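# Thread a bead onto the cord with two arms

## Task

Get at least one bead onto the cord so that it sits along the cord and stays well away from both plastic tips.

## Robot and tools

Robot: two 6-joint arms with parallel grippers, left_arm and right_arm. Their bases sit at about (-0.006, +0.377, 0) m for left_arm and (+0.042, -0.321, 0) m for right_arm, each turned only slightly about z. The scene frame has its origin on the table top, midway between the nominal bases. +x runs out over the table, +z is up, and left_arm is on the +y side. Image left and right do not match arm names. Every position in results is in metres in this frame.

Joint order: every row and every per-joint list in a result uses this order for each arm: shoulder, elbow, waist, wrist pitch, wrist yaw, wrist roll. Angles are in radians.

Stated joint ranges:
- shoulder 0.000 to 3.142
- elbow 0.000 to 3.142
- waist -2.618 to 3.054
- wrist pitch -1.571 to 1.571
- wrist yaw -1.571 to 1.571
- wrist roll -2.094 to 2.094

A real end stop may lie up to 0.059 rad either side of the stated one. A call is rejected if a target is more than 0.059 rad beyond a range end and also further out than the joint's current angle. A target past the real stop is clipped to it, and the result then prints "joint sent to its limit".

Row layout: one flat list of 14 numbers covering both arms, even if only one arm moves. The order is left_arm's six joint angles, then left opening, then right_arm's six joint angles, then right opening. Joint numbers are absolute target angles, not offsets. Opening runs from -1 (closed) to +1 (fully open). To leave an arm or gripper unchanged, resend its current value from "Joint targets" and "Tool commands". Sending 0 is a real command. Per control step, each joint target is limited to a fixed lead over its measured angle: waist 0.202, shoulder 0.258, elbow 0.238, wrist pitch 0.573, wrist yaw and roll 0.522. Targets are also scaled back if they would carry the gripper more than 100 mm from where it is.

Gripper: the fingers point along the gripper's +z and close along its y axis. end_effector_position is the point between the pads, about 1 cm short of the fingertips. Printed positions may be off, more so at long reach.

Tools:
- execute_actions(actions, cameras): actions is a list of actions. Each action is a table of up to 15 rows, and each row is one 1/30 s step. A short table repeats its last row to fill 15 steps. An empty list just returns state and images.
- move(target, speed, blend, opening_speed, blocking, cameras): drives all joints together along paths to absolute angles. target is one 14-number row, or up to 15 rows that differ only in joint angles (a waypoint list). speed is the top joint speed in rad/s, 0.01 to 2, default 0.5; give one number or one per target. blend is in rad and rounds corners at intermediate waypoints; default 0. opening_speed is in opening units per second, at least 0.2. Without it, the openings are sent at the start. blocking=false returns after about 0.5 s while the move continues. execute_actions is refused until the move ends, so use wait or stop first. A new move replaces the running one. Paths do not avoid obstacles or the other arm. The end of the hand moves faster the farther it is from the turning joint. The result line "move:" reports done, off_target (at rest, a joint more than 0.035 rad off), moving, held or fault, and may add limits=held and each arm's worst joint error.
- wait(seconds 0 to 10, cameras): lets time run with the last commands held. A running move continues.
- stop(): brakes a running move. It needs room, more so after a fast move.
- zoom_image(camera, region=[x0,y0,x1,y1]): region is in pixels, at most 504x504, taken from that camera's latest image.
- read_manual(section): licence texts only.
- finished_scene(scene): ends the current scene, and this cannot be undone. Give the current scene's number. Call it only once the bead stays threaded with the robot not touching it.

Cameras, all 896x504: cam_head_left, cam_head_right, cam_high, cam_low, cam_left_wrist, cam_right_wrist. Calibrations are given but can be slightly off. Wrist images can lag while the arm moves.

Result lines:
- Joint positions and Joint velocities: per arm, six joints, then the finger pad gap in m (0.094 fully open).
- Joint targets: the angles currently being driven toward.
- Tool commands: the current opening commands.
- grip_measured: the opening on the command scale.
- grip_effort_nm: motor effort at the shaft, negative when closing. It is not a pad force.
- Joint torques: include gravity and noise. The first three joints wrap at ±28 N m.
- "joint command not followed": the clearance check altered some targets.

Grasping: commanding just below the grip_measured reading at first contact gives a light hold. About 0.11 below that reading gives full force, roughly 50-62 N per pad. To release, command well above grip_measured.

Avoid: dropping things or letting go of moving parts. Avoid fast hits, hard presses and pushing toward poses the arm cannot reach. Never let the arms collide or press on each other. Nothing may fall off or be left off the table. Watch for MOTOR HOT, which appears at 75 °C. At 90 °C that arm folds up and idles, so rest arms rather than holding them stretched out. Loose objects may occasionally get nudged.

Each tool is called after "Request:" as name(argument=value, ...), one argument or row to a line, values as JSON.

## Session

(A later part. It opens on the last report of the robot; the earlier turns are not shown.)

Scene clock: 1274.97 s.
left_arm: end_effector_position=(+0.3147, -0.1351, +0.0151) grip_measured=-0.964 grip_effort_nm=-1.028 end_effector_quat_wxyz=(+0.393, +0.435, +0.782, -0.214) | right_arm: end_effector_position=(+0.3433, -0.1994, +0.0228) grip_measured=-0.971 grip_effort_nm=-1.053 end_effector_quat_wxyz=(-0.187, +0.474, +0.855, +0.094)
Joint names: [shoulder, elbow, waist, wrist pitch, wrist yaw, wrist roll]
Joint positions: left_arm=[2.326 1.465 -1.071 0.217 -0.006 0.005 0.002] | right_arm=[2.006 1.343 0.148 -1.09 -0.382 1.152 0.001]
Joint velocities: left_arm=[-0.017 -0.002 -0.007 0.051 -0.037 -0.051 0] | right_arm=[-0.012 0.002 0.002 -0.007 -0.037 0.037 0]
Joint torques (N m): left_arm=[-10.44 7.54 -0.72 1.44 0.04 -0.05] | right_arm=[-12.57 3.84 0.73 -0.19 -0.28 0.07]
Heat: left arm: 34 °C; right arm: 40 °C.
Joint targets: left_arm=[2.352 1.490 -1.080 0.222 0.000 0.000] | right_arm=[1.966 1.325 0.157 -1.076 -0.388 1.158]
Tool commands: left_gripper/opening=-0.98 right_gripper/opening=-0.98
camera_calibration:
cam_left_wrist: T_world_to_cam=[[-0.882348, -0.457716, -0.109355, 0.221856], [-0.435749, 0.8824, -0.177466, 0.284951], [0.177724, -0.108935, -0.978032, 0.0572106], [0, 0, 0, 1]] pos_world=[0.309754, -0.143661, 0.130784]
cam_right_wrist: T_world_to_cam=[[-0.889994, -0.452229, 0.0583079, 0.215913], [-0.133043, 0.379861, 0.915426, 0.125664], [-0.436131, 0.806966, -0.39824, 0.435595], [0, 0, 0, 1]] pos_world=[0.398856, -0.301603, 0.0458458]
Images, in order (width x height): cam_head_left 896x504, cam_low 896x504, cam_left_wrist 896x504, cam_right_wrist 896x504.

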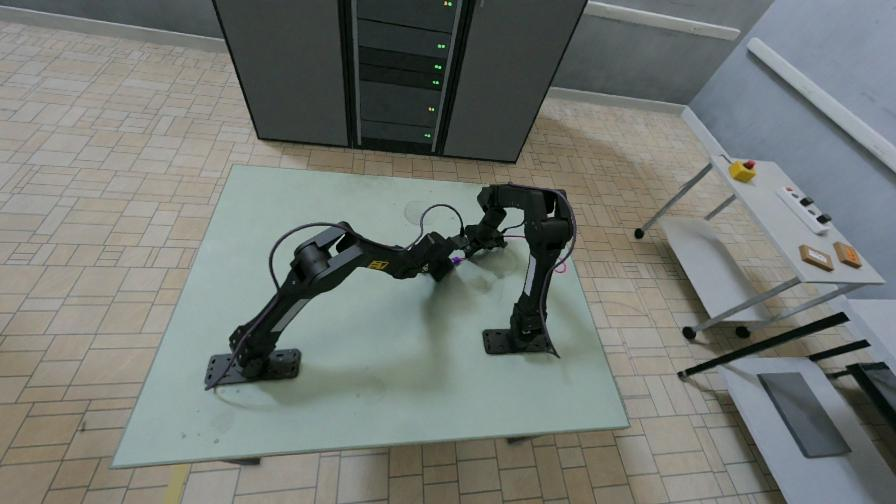

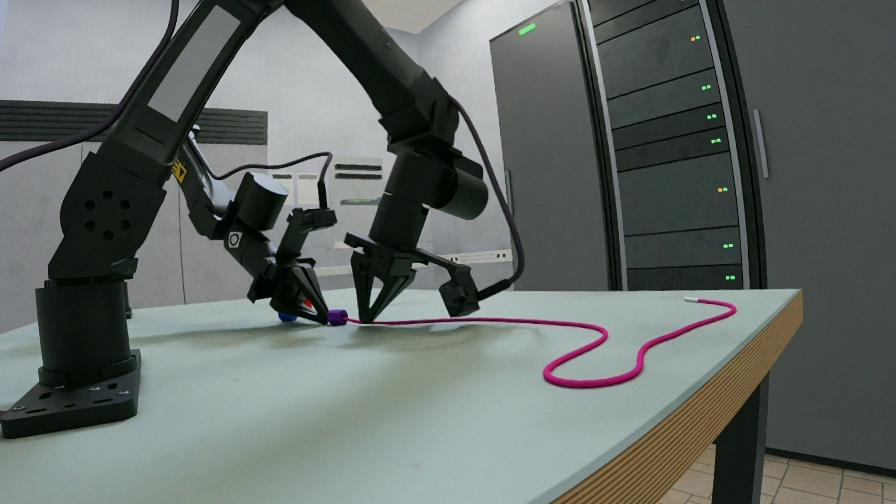

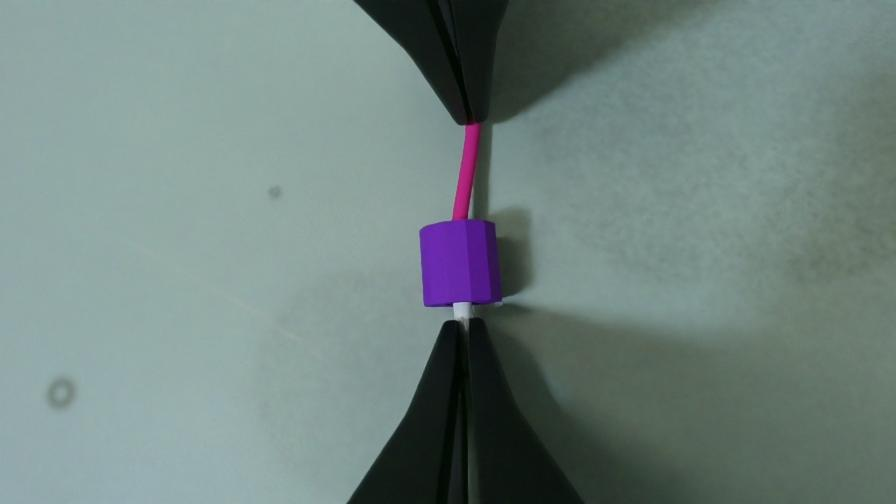

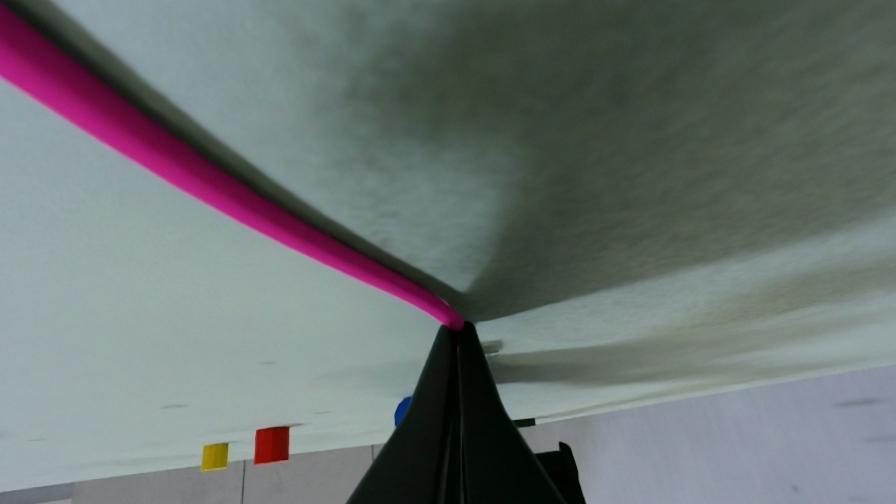

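Request:
move(
  target=[2.352,1.490,-1.080,0.222,0,0,-0.98,1.966,1.325,0.157,-1.076,-0.388,1.158,-0.6],
  opening_speed=0.4,
  cameras=[],
)

Request:
move(
  target=[
    [2.352,1.490,-1.080,0.222,0,0,-0.98,1.76,1.25,0.157,-1.076,-0.388,1.158,-0.6],
    [2.352,1.490,-1.080,0.222,0,0,-0.98,1.2,0.95,-0.15,-1.076,-0.388,1.158,-0.6],
  ],
  cameras=["cam_low","cam_left_wrist","cam_head_right"],
)

Scene clock: 1282.70 s.
left_arm: end_effector_position=(+0.3147, -0.1351, +0.0151) grip_measured=-0.964 grip_effort_nm=-1.028 end_effector_quat_wxyz=(+0.393, +0.435, +0.782, -0.214) | right_arm: end_effector_position=(+0.3433, -0.1994, +0.0228) grip_measured=-0.603 grip_effort_nm=0.139 end_effector_quat_wxyz=(-0.187, +0.474, +0.855, +0.094)
Joint names: [shoulder, elbow, waist, wrist pitch, wrist yaw, wrist roll]
Joint positions: left_arm=[2.326 1.465 -1.071 0.217 -0.006 0.005 0.002] | right_arm=[2.006 1.343 0.148 -1.09 -0.382 1.152 0.019]
Joint velocities: left_arm=[-0.002 0.007 0.002 -0.051 -0.007 0.037 0] | right_arm=[-0.002 -0.002 -0.002 -0.007 0.022 0.022 -0.001]
Joint torques (N m): left_arm=[-10.45 7.54 -0.73 1.44 0.04 -0.05] | right_arm=[-12.48 3.84 0.77 -0.19 -0.27 0.08]
Heat: left arm: 34 °C; right arm: 40 °C.
Joint targets: left_arm=[2.352 1.490 -1.080 0.222 0.000 0.000] | right_arm=[1.966 1.325 0.157 -1.076 -0.388 1.158]
move: off_target (right_arm); right_arm: the shoulder is farthest, 0.040 rad from its target
No camera images: "cameras" was empty.

Scene clock: 1284.70 s.
left_arm: end_effector_position=(+0.3147, -0.1351, +0.0151) grip_measured=-0.964 grip_effort_nm=-1.028 end_effector_quat_wxyz=(+0.393, +0.435, +0.782, -0.214) | right_arm: end_effector_position=(+0.2856, -0.2815, +0.1368) grip_measured=-0.603 grip_effort_nm=0.129 end_effector_quat_wxyz=(+0.011, +0.559, +0.798, +0.224)
Joint names: [shoulder, elbow, waist, wrist pitch, wrist yaw, wrist roll]
Joint positions: left_arm=[2.326 1.465 -1.071 0.217 -0.006 0.005 0.002] | right_arm=[1.216 0.972 -0.142 -1.081 -0.383 1.156 0.019]
Joint velocities: left_arm=[0.002 -0.002 -0.002 -0.037 -0.051 -0.066 0] | right_arm=[-0.017 -0.012 -0.012 -0.051 0.125 0.022 0.001]
Joint torques (N m): left_arm=[-10.45 7.53 -0.73 1.44 0.04 -0.06] | right_arm=[-4.34 4.75 -0.72 0.53 -0.26 0.03]
Heat: left arm: 34 °C; right arm: 39 °C.
Joint targets: left_arm=[2.352 1.490 -1.080 0.222 0.000 0.000] | right_arm=[1.200 0.950 -0.150 -1.076 -0.388 1.158]
move: done
camera_calibration:
cam_left_wrist: T_world_to_cam=[[-0.882348, -0.457716, -0.109355, 0.221856], [-0.435749, 0.8824, -0.177466, 0.284951], [0.177724, -0.108935, -0.978032, 0.0572106], [0, 0, 0, 1]] pos_world=[0.309754, -0.143661, 0.130784]
Images, in order (width x height): cam_head_right 896x504, cam_low 896x504, cam_left_wrist 896x504.

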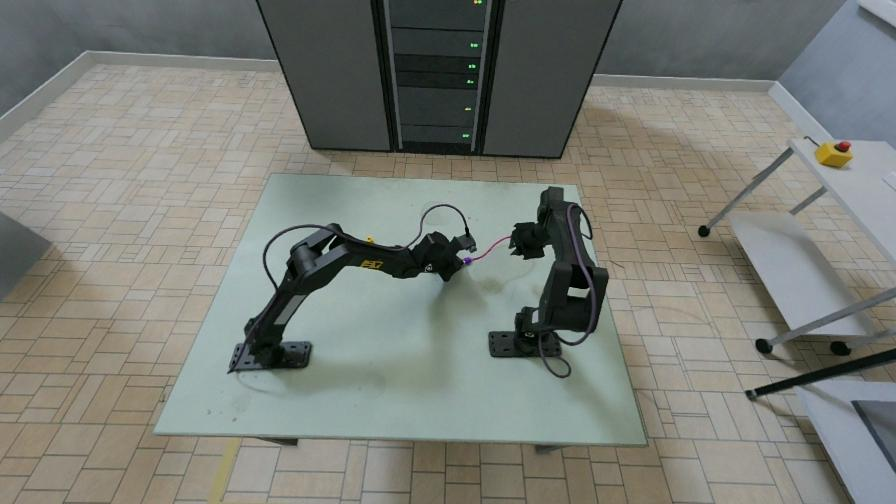

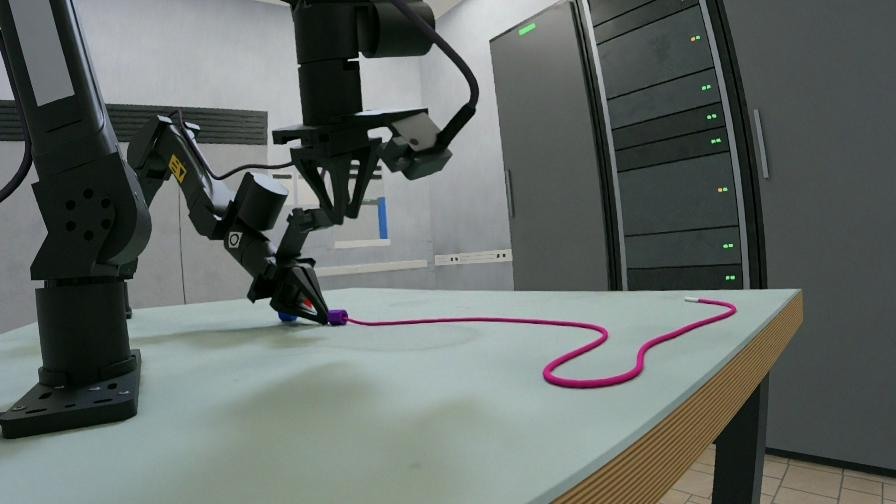

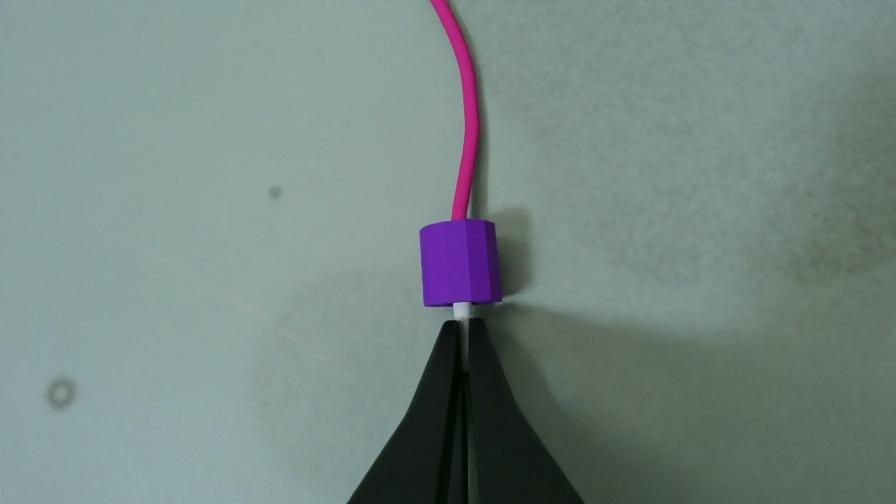

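Request:
move(
  target=[
    [2.352,1.490,-1.080,0.222,0,0,-0.98,1.0,0.95,-0.6,-1.076,-0.388,1.158,-0.6],
    [2.2,1.8,-1.08,-0.24,0,0,-0.98,1.0,0.95,-0.6,-1.076,-0.388,1.158,-0.6],
  ],
  speed=[0.5,0.2],
  cameras=["cam_low","cam_left_wrist"],
)

Request:
move(
  target=[2.04,2.14,-1.08,-1.4,0,0,-0.98,1.0,0.95,-0.6,-1.076,-0.388,1.158,-0.6],
  speed=0.4,
  cameras=["cam_low","cam_left_wrist","cam_head_right","cam_high"],
)

Scene clock: 1304.90 s.
left_arm: end_effector_position=(+0.3215, -0.1462, +0.0957) grip_measured=-0.964 grip_effort_nm=-1.028 end_effector_quat_wxyz=(+0.360, +0.444, +0.797, -0.196) | right_arm: end_effector_position=(+0.2720, -0.3869, +0.1802) grip_measured=-0.603 grip_effort_nm=0.134 end_effector_quat_wxyz=(+0.154, +0.698, +0.656, +0.242)
Joint names: [shoulder, elbow, waist, wrist pitch, wrist yaw, wrist roll]
Joint positions: left_arm=[2.258 1.771 -1.071 -0.238 -0.006 0.005 0.002] | right_arm=[1.014 0.972 -0.592 -1.081 -0.385 1.157 0.019]
Joint velocities: left_arm=[0.002 -0.012 0.002 0.037 0.022 -0.037 -0.001] | right_arm=[0.012 -0.007 -0.007 0.022 -0.022 -0.007 0]
Joint torques (N m): left_arm=[-18.11 8.55 -0.73 1.31 0.04 -0.06] | right_arm=[-2.66 5.03 -0.69 0.89 -0.21 0.02]
Heat: left arm: 34 °C; right arm: 33 °C.
Joint targets: left_arm=[2.200 1.800 -1.080 -0.240 0.000 0.000] | right_arm=[1.000 0.950 -0.600 -1.076 -0.388 1.158]
move: off_target (left_arm); left_arm: the shoulder is farthest, 0.058 rad from its target
camera_calibration:
cam_left_wrist: T_world_to_cam=[[-0.886961, -0.450294, -0.10264, 0.233606], [-0.441705, 0.891982, -0.0962491, 0.30757], [0.134893, -0.0400326, -0.990051, 0.158658], [0, 0, 0, 1]] pos_world=[0.321653, -0.162804, 0.21066]
Images, in order (width x height): cam_low 896x504, cam_left_wrist 896x504.

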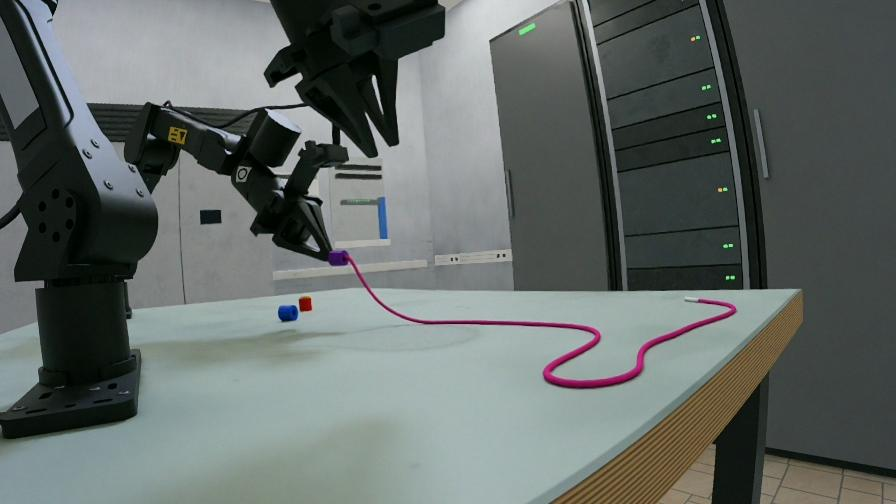

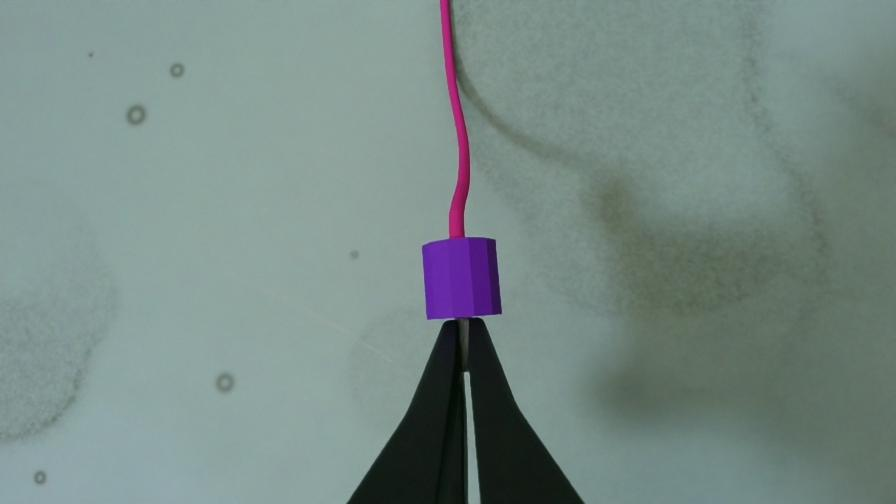

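Scene clock: 1308.50 s.
left_arm: end_effector_position=(+0.2295, +0.0018, +0.1701) grip_measured=-0.964 grip_effort_nm=-1.023 end_effector_quat_wxyz=(+0.089, +0.485, +0.869, -0.046) | right_arm: end_effector_position=(+0.2720, -0.3869, +0.1802) grip_measured=-0.603 grip_effort_nm=0.129 end_effector_quat_wxyz=(+0.154, +0.698, +0.656, +0.242)
Joint names: [shoulder, elbow, waist, wrist pitch, wrist yaw, wrist roll]
Joint positions: left_arm=[2.09 2.113 -1.071 -1.394 -0.006 0.005 0.002] | right_arm=[1.014 0.972 -0.592 -1.081 -0.385 1.157 0.019]
Joint velocities: left_arm=[-0.012 0.007 -0.012 0.051 -0.051 0.022 0] | right_arm=[-0.037 -0.012 -0.002 0.007 -0.022 0.007 -0.001]
Joint torques (N m): left_arm=[-14.95 7.49 -0.72 0.55 0.04 -0.05] | right_arm=[-2.69 5.01 -0.69 0.88 -0.22 0.02]
Heat: left arm: 35 °C; right arm: 33 °C.
Joint targets: left_arm=[2.040 2.140 -1.080 -1.400 0.000 0.000] | right_arm=[1.000 0.950 -0.600 -1.076 -0.388 1.158]
move: off_target (left_arm); left_arm: the shoulder is farthest, 0.050 rad from its target
camera_calibration:
cam_left_wrist: T_world_to_cam=[[-0.910431, -0.412538, -0.0304638, 0.219324], [-0.367259, 0.772219, 0.518458, 0.020647], [-0.190359, 0.483208, -0.85456, 0.301267], [0, 0, 0, 1]] pos_world=[0.264611, -0.0710392, 0.253428]
Images, in order (width x height): cam_head_right 896x504, cam_high 896x504, cam_low 896x504, cam_left_wrist 896x504.

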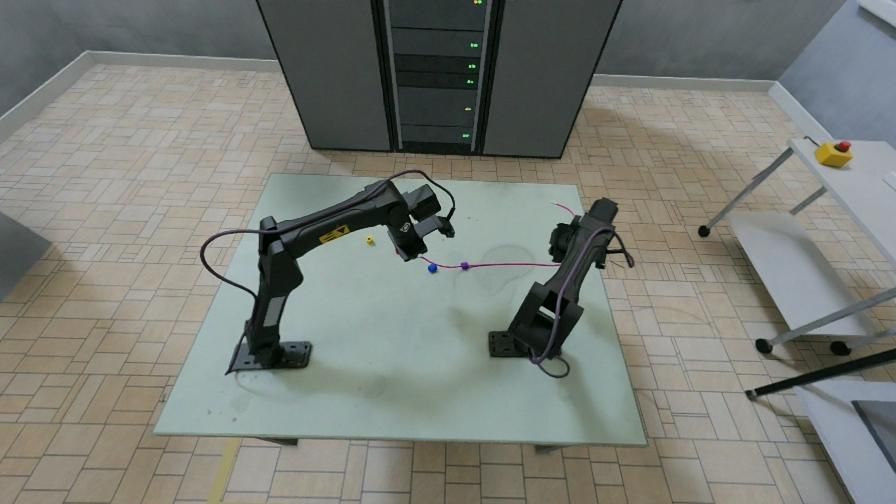

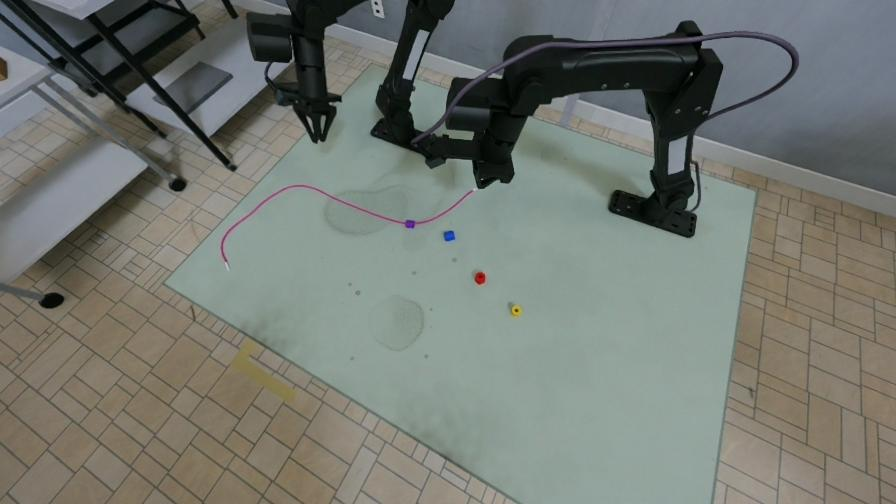

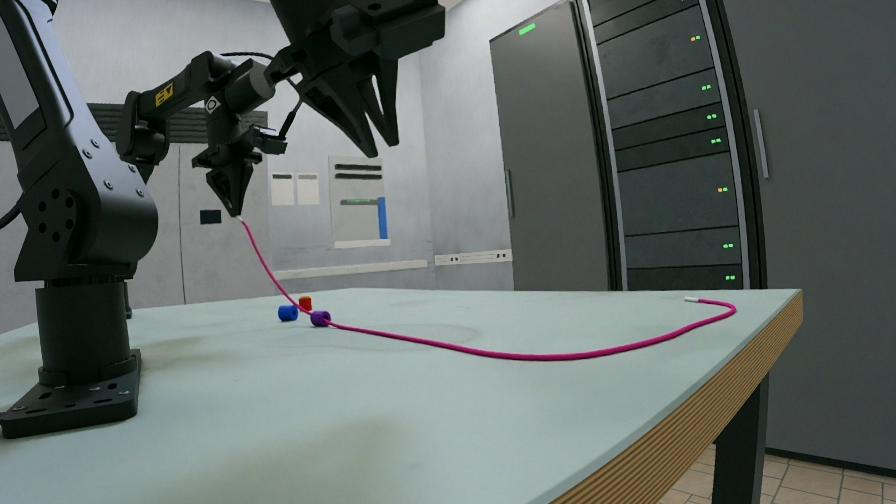

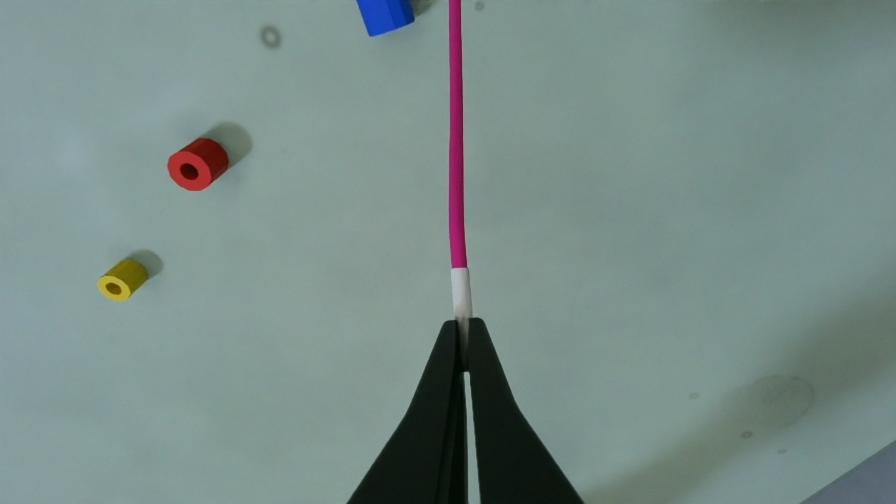

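Request:
move(
  target=[2.03,1.535,-1.08,-0.85,0,0,-0.98,1.0,0.95,-0.6,-1.076,-0.388,1.158,-0.6],
  speed=0.3,
  cameras=["cam_low","cam_left_wrist"],
)

Request:
zoom_image(
  camera="cam_low",
  region=[180, 210, 400, 350],
)

Scene clock: 1325.33 s.
left_arm: end_effector_position=(+0.2224, +0.0133, +0.0296) grip_measured=-0.964 grip_effort_nm=-1.033 end_effector_quat_wxyz=(+0.073, +0.486, +0.870, -0.037) | right_arm: end_effector_position=(+0.2720, -0.3869, +0.1802) grip_measured=-0.603 grip_effort_nm=0.134 end_effector_quat_wxyz=(+0.154, +0.698, +0.656, +0.242)
Joint names: [shoulder, elbow, waist, wrist pitch, wrist yaw, wrist roll]
Joint positions: left_arm=[2.08 1.54 -1.071 -0.867 -0.006 0.005 0.002] | right_arm=[1.014 0.972 -0.592 -1.081 -0.385 1.157 0.019]
Joint velocities: left_arm=[-0.012 -0.002 0.017 0.022 -0.007 -0.037 0] | right_arm=[0.002 -0.007 0.002 0.007 -0.022 -0.037 0]
Joint torques (N m): left_arm=[-14.89 4.97 -0.73 0.71 0.04 -0.06] | right_arm=[-2.66 5.04 -0.76 0.89 -0.2 0.01]
Heat: left arm: 36 °C; right arm: 32 °C.
Joint targets: left_arm=[2.030 1.535 -1.080 -0.850 0.000 0.000] | right_arm=[1.000 0.950 -0.600 -1.076 -0.388 1.158]
move: off_target (left_arm); left_arm: the shoulder is farthest, 0.050 rad from its target
camera_calibration:
cam_left_wrist: T_world_to_cam=[[-0.910958, -0.41169, -0.0258237, 0.213257], [-0.357268, 0.756147, 0.548271, 0.0791055], [-0.206191, 0.508678, -0.835902, 0.176995], [0, 0, 0, 1]] pos_world=[0.259025, -0.0620528, 0.110086]
Images, in order (width x height): cam_low 896x504, cam_left_wrist 896x504.

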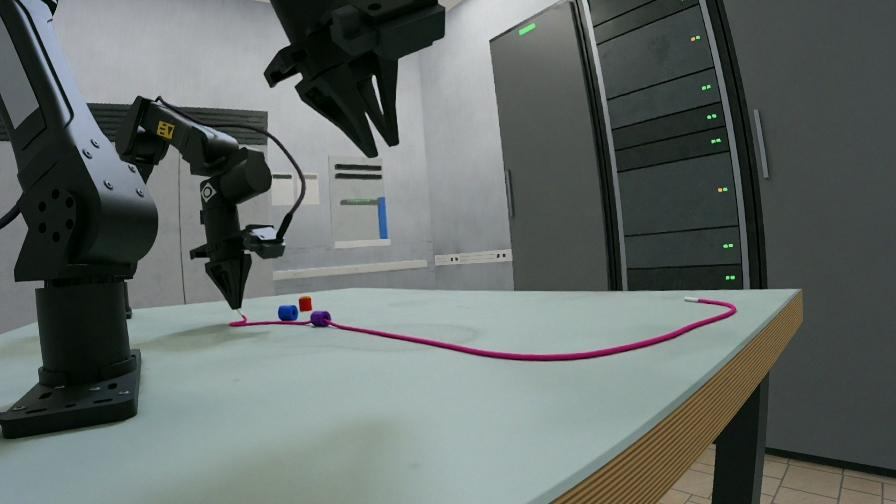

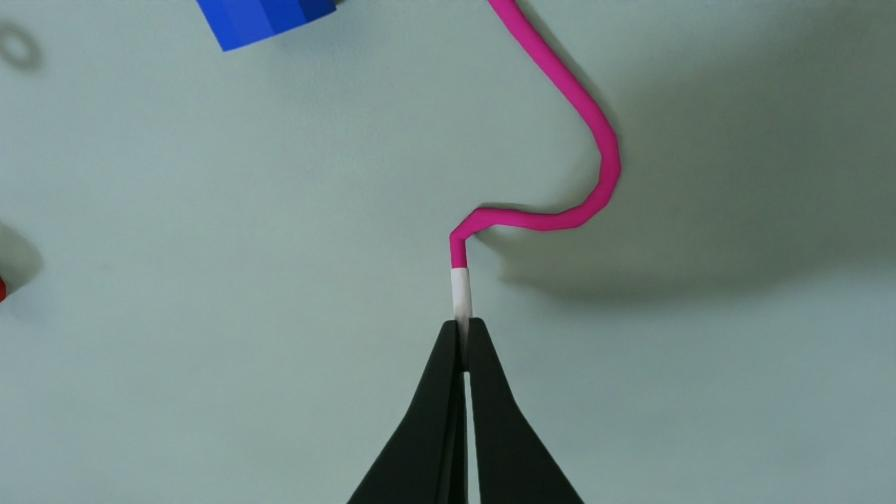

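Scaled by 2.291 from the camera's 896x504 image, which has a finer 1280x720 frame.

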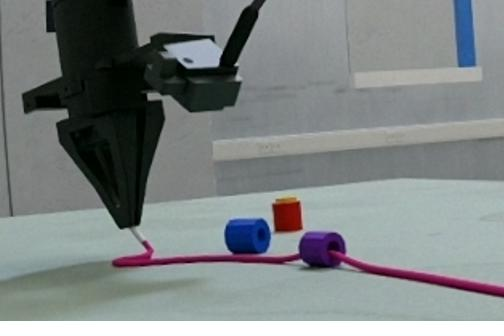

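Near the table; release gently and lift.

Request:
move(
  target=[2.03,1.535,-1.08,-0.85,0,0,-0.6,1.0,0.95,-0.6,-1.076,-0.388,1.158,-0.6],
  opening_speed=0.4,
  cameras=["cam_left_wrist"],
)

Request:
move(
  target=[1.85,1.8,-1.08,-1.2,0,0,-0.6,1.0,0.95,-0.6,-1.076,-0.388,1.158,-0.6],
  cameras=["cam_low","cam_left_wrist","cam_head_left","cam_high"],
)

Request:
zoom_image(
  camera="cam_high",
  region=[200, 140, 600, 340],
)

Scene clock: 1333.67 s.
left_arm: end_effector_position=(+0.2226, +0.0130, +0.0297) grip_measured=-0.602 grip_effort_nm=0.100 end_effector_quat_wxyz=(+0.074, +0.486, +0.870, -0.037) | right_arm: end_effector_position=(+0.2720, -0.3869, +0.1802) grip_measured=-0.603 grip_effort_nm=0.129 end_effector_quat_wxyz=(+0.154, +0.698, +0.656, +0.242)
Joint names: [shoulder, elbow, waist, wrist pitch, wrist yaw, wrist roll]
Joint positions: left_arm=[2.08 1.54 -1.071 -0.865 -0.006 0.005 0.019] | right_arm=[1.014 0.972 -0.592 -1.081 -0.385 1.157 0.019]
Joint velocities: left_arm=[-0.022 -0.017 -0.002 -0.022 -0.125 0.022 0] | right_arm=[0.007 -0.012 -0.007 -0.095 0.066 -0.037 0]
Joint torques (N m): left_arm=[-14.89 4.97 -0.7 0.7 0.04 -0.05] | right_arm=[-2.67 5.03 -0.65 0.88 -0.22 0.02]
Heat: left arm: 37 °C; right arm: 32 °C.
Joint targets: left_arm=[2.030 1.535 -1.080 -0.850 0.000 0.000] | right_arm=[1.000 0.950 -0.600 -1.076 -0.388 1.158]
move: off_target (left_arm); left_arm: the shoulder is farthest, 0.050 rad from its target
camera_calibration:
cam_left_wrist: T_world_to_cam=[[-0.910942, -0.411715, -0.0259739, 0.213297], [-0.357599, 0.756679, 0.54732, 0.0794081], [-0.205686, 0.507866, -0.83652, 0.177102], [0, 0, 0, 1]] pos_world=[0.259125, -0.0622129, 0.110228]
Images, in order (width x height): cam_left_wrist 896x504.

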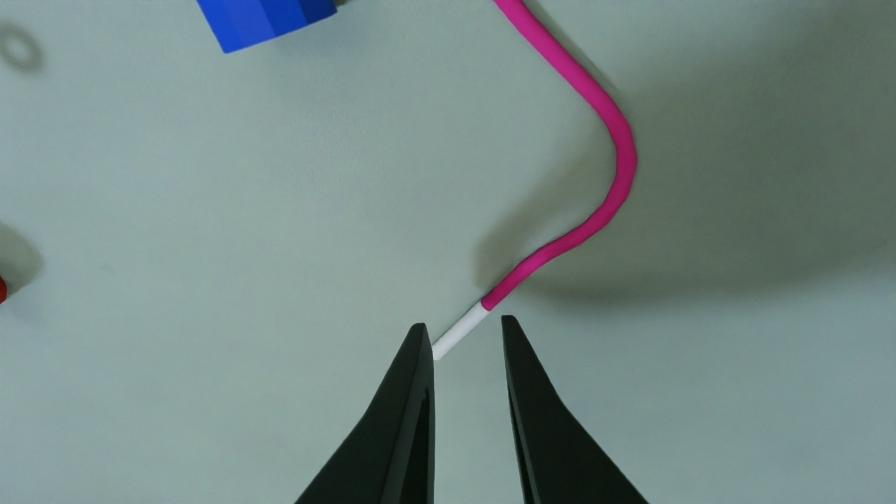

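Scene clock: 1335.13 s.
left_arm: end_effector_position=(+0.2157, +0.0241, +0.1652) grip_measured=-0.602 grip_effort_nm=0.090 end_effector_quat_wxyz=(+0.120, +0.483, +0.865, -0.063) | right_arm: end_effector_position=(+0.2720, -0.3869, +0.1802) grip_measured=-0.603 grip_effort_nm=0.134 end_effector_quat_wxyz=(+0.154, +0.698, +0.656, +0.242)
Joint names: [shoulder, elbow, waist, wrist pitch, wrist yaw, wrist roll]
Joint positions: left_arm=[1.882 1.779 -1.071 -1.195 -0.006 0.005 0.019] | right_arm=[1.014 0.972 -0.592 -1.081 -0.385 1.157 0.019]
Joint velocities: left_arm=[-0.012 -0.012 -0.007 -0.022 -0.051 0.007 0] | right_arm=[0.012 -0.007 -0.002 -0.051 0.022 -0.037 0]
Joint torques (N m): left_arm=[-11.81 7.27 -0.72 0.7 0.03 -0.05] | right_arm=[-2.7 5.01 -0.65 0.87 -0.22 0.01]
Heat: left arm: 36 °C; right arm: 32 °C.
Joint targets: left_arm=[1.850 1.800 -1.080 -1.200 0.000 0.000] | right_arm=[1.000 0.950 -0.600 -1.076 -0.388 1.158]
move: done
camera_calibration:
cam_left_wrist: T_world_to_cam=[[-0.909078, -0.414715, -0.0398668, 0.217076], [-0.385994, 0.802358, 0.455225, 0.0146799], [-0.156801, 0.429223, -0.889483, 0.283534], [0, 0, 0, 1]] pos_world=[0.247463, -0.0434535, 0.254171]
Images, in order (width x height): cam_head_left 896x504, cam_high 896x504, cam_low 896x504, cam_left_wrist 896x504.

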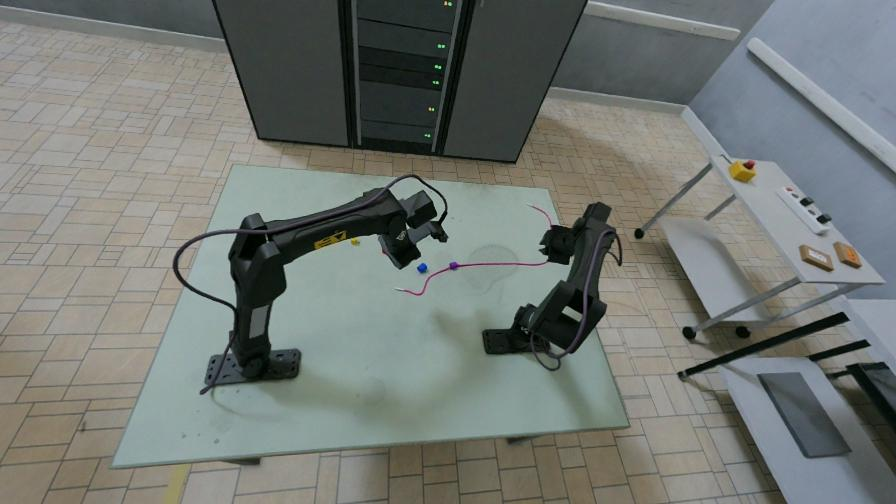

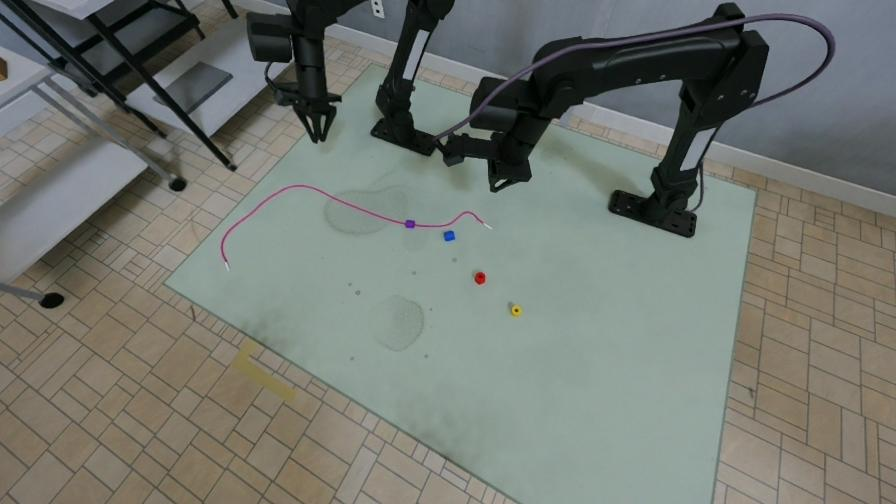

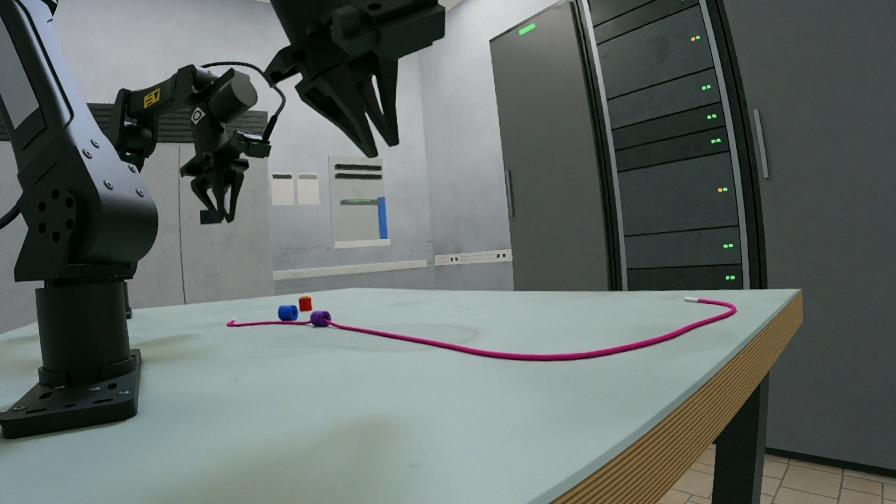

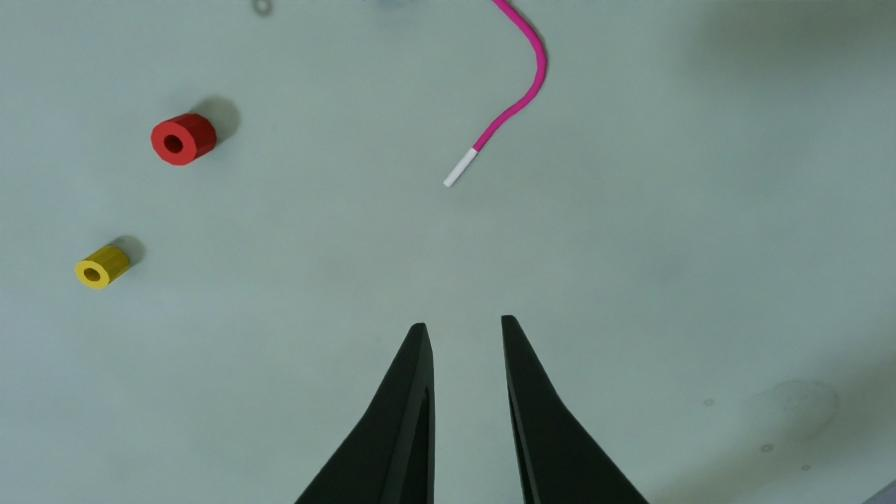

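Scaled by 1.260 from the camera's 896x504 image, which has a finer 1280x720 frame.

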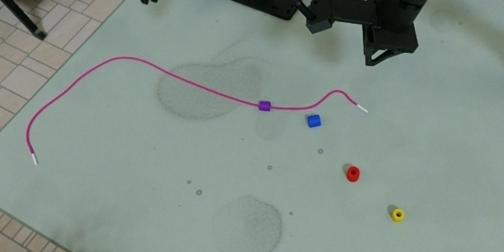

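Bead is threaded, ~16 cm from the tip. Done.

Request:
finished_scene(
  scene=1,
)

The scene is finished.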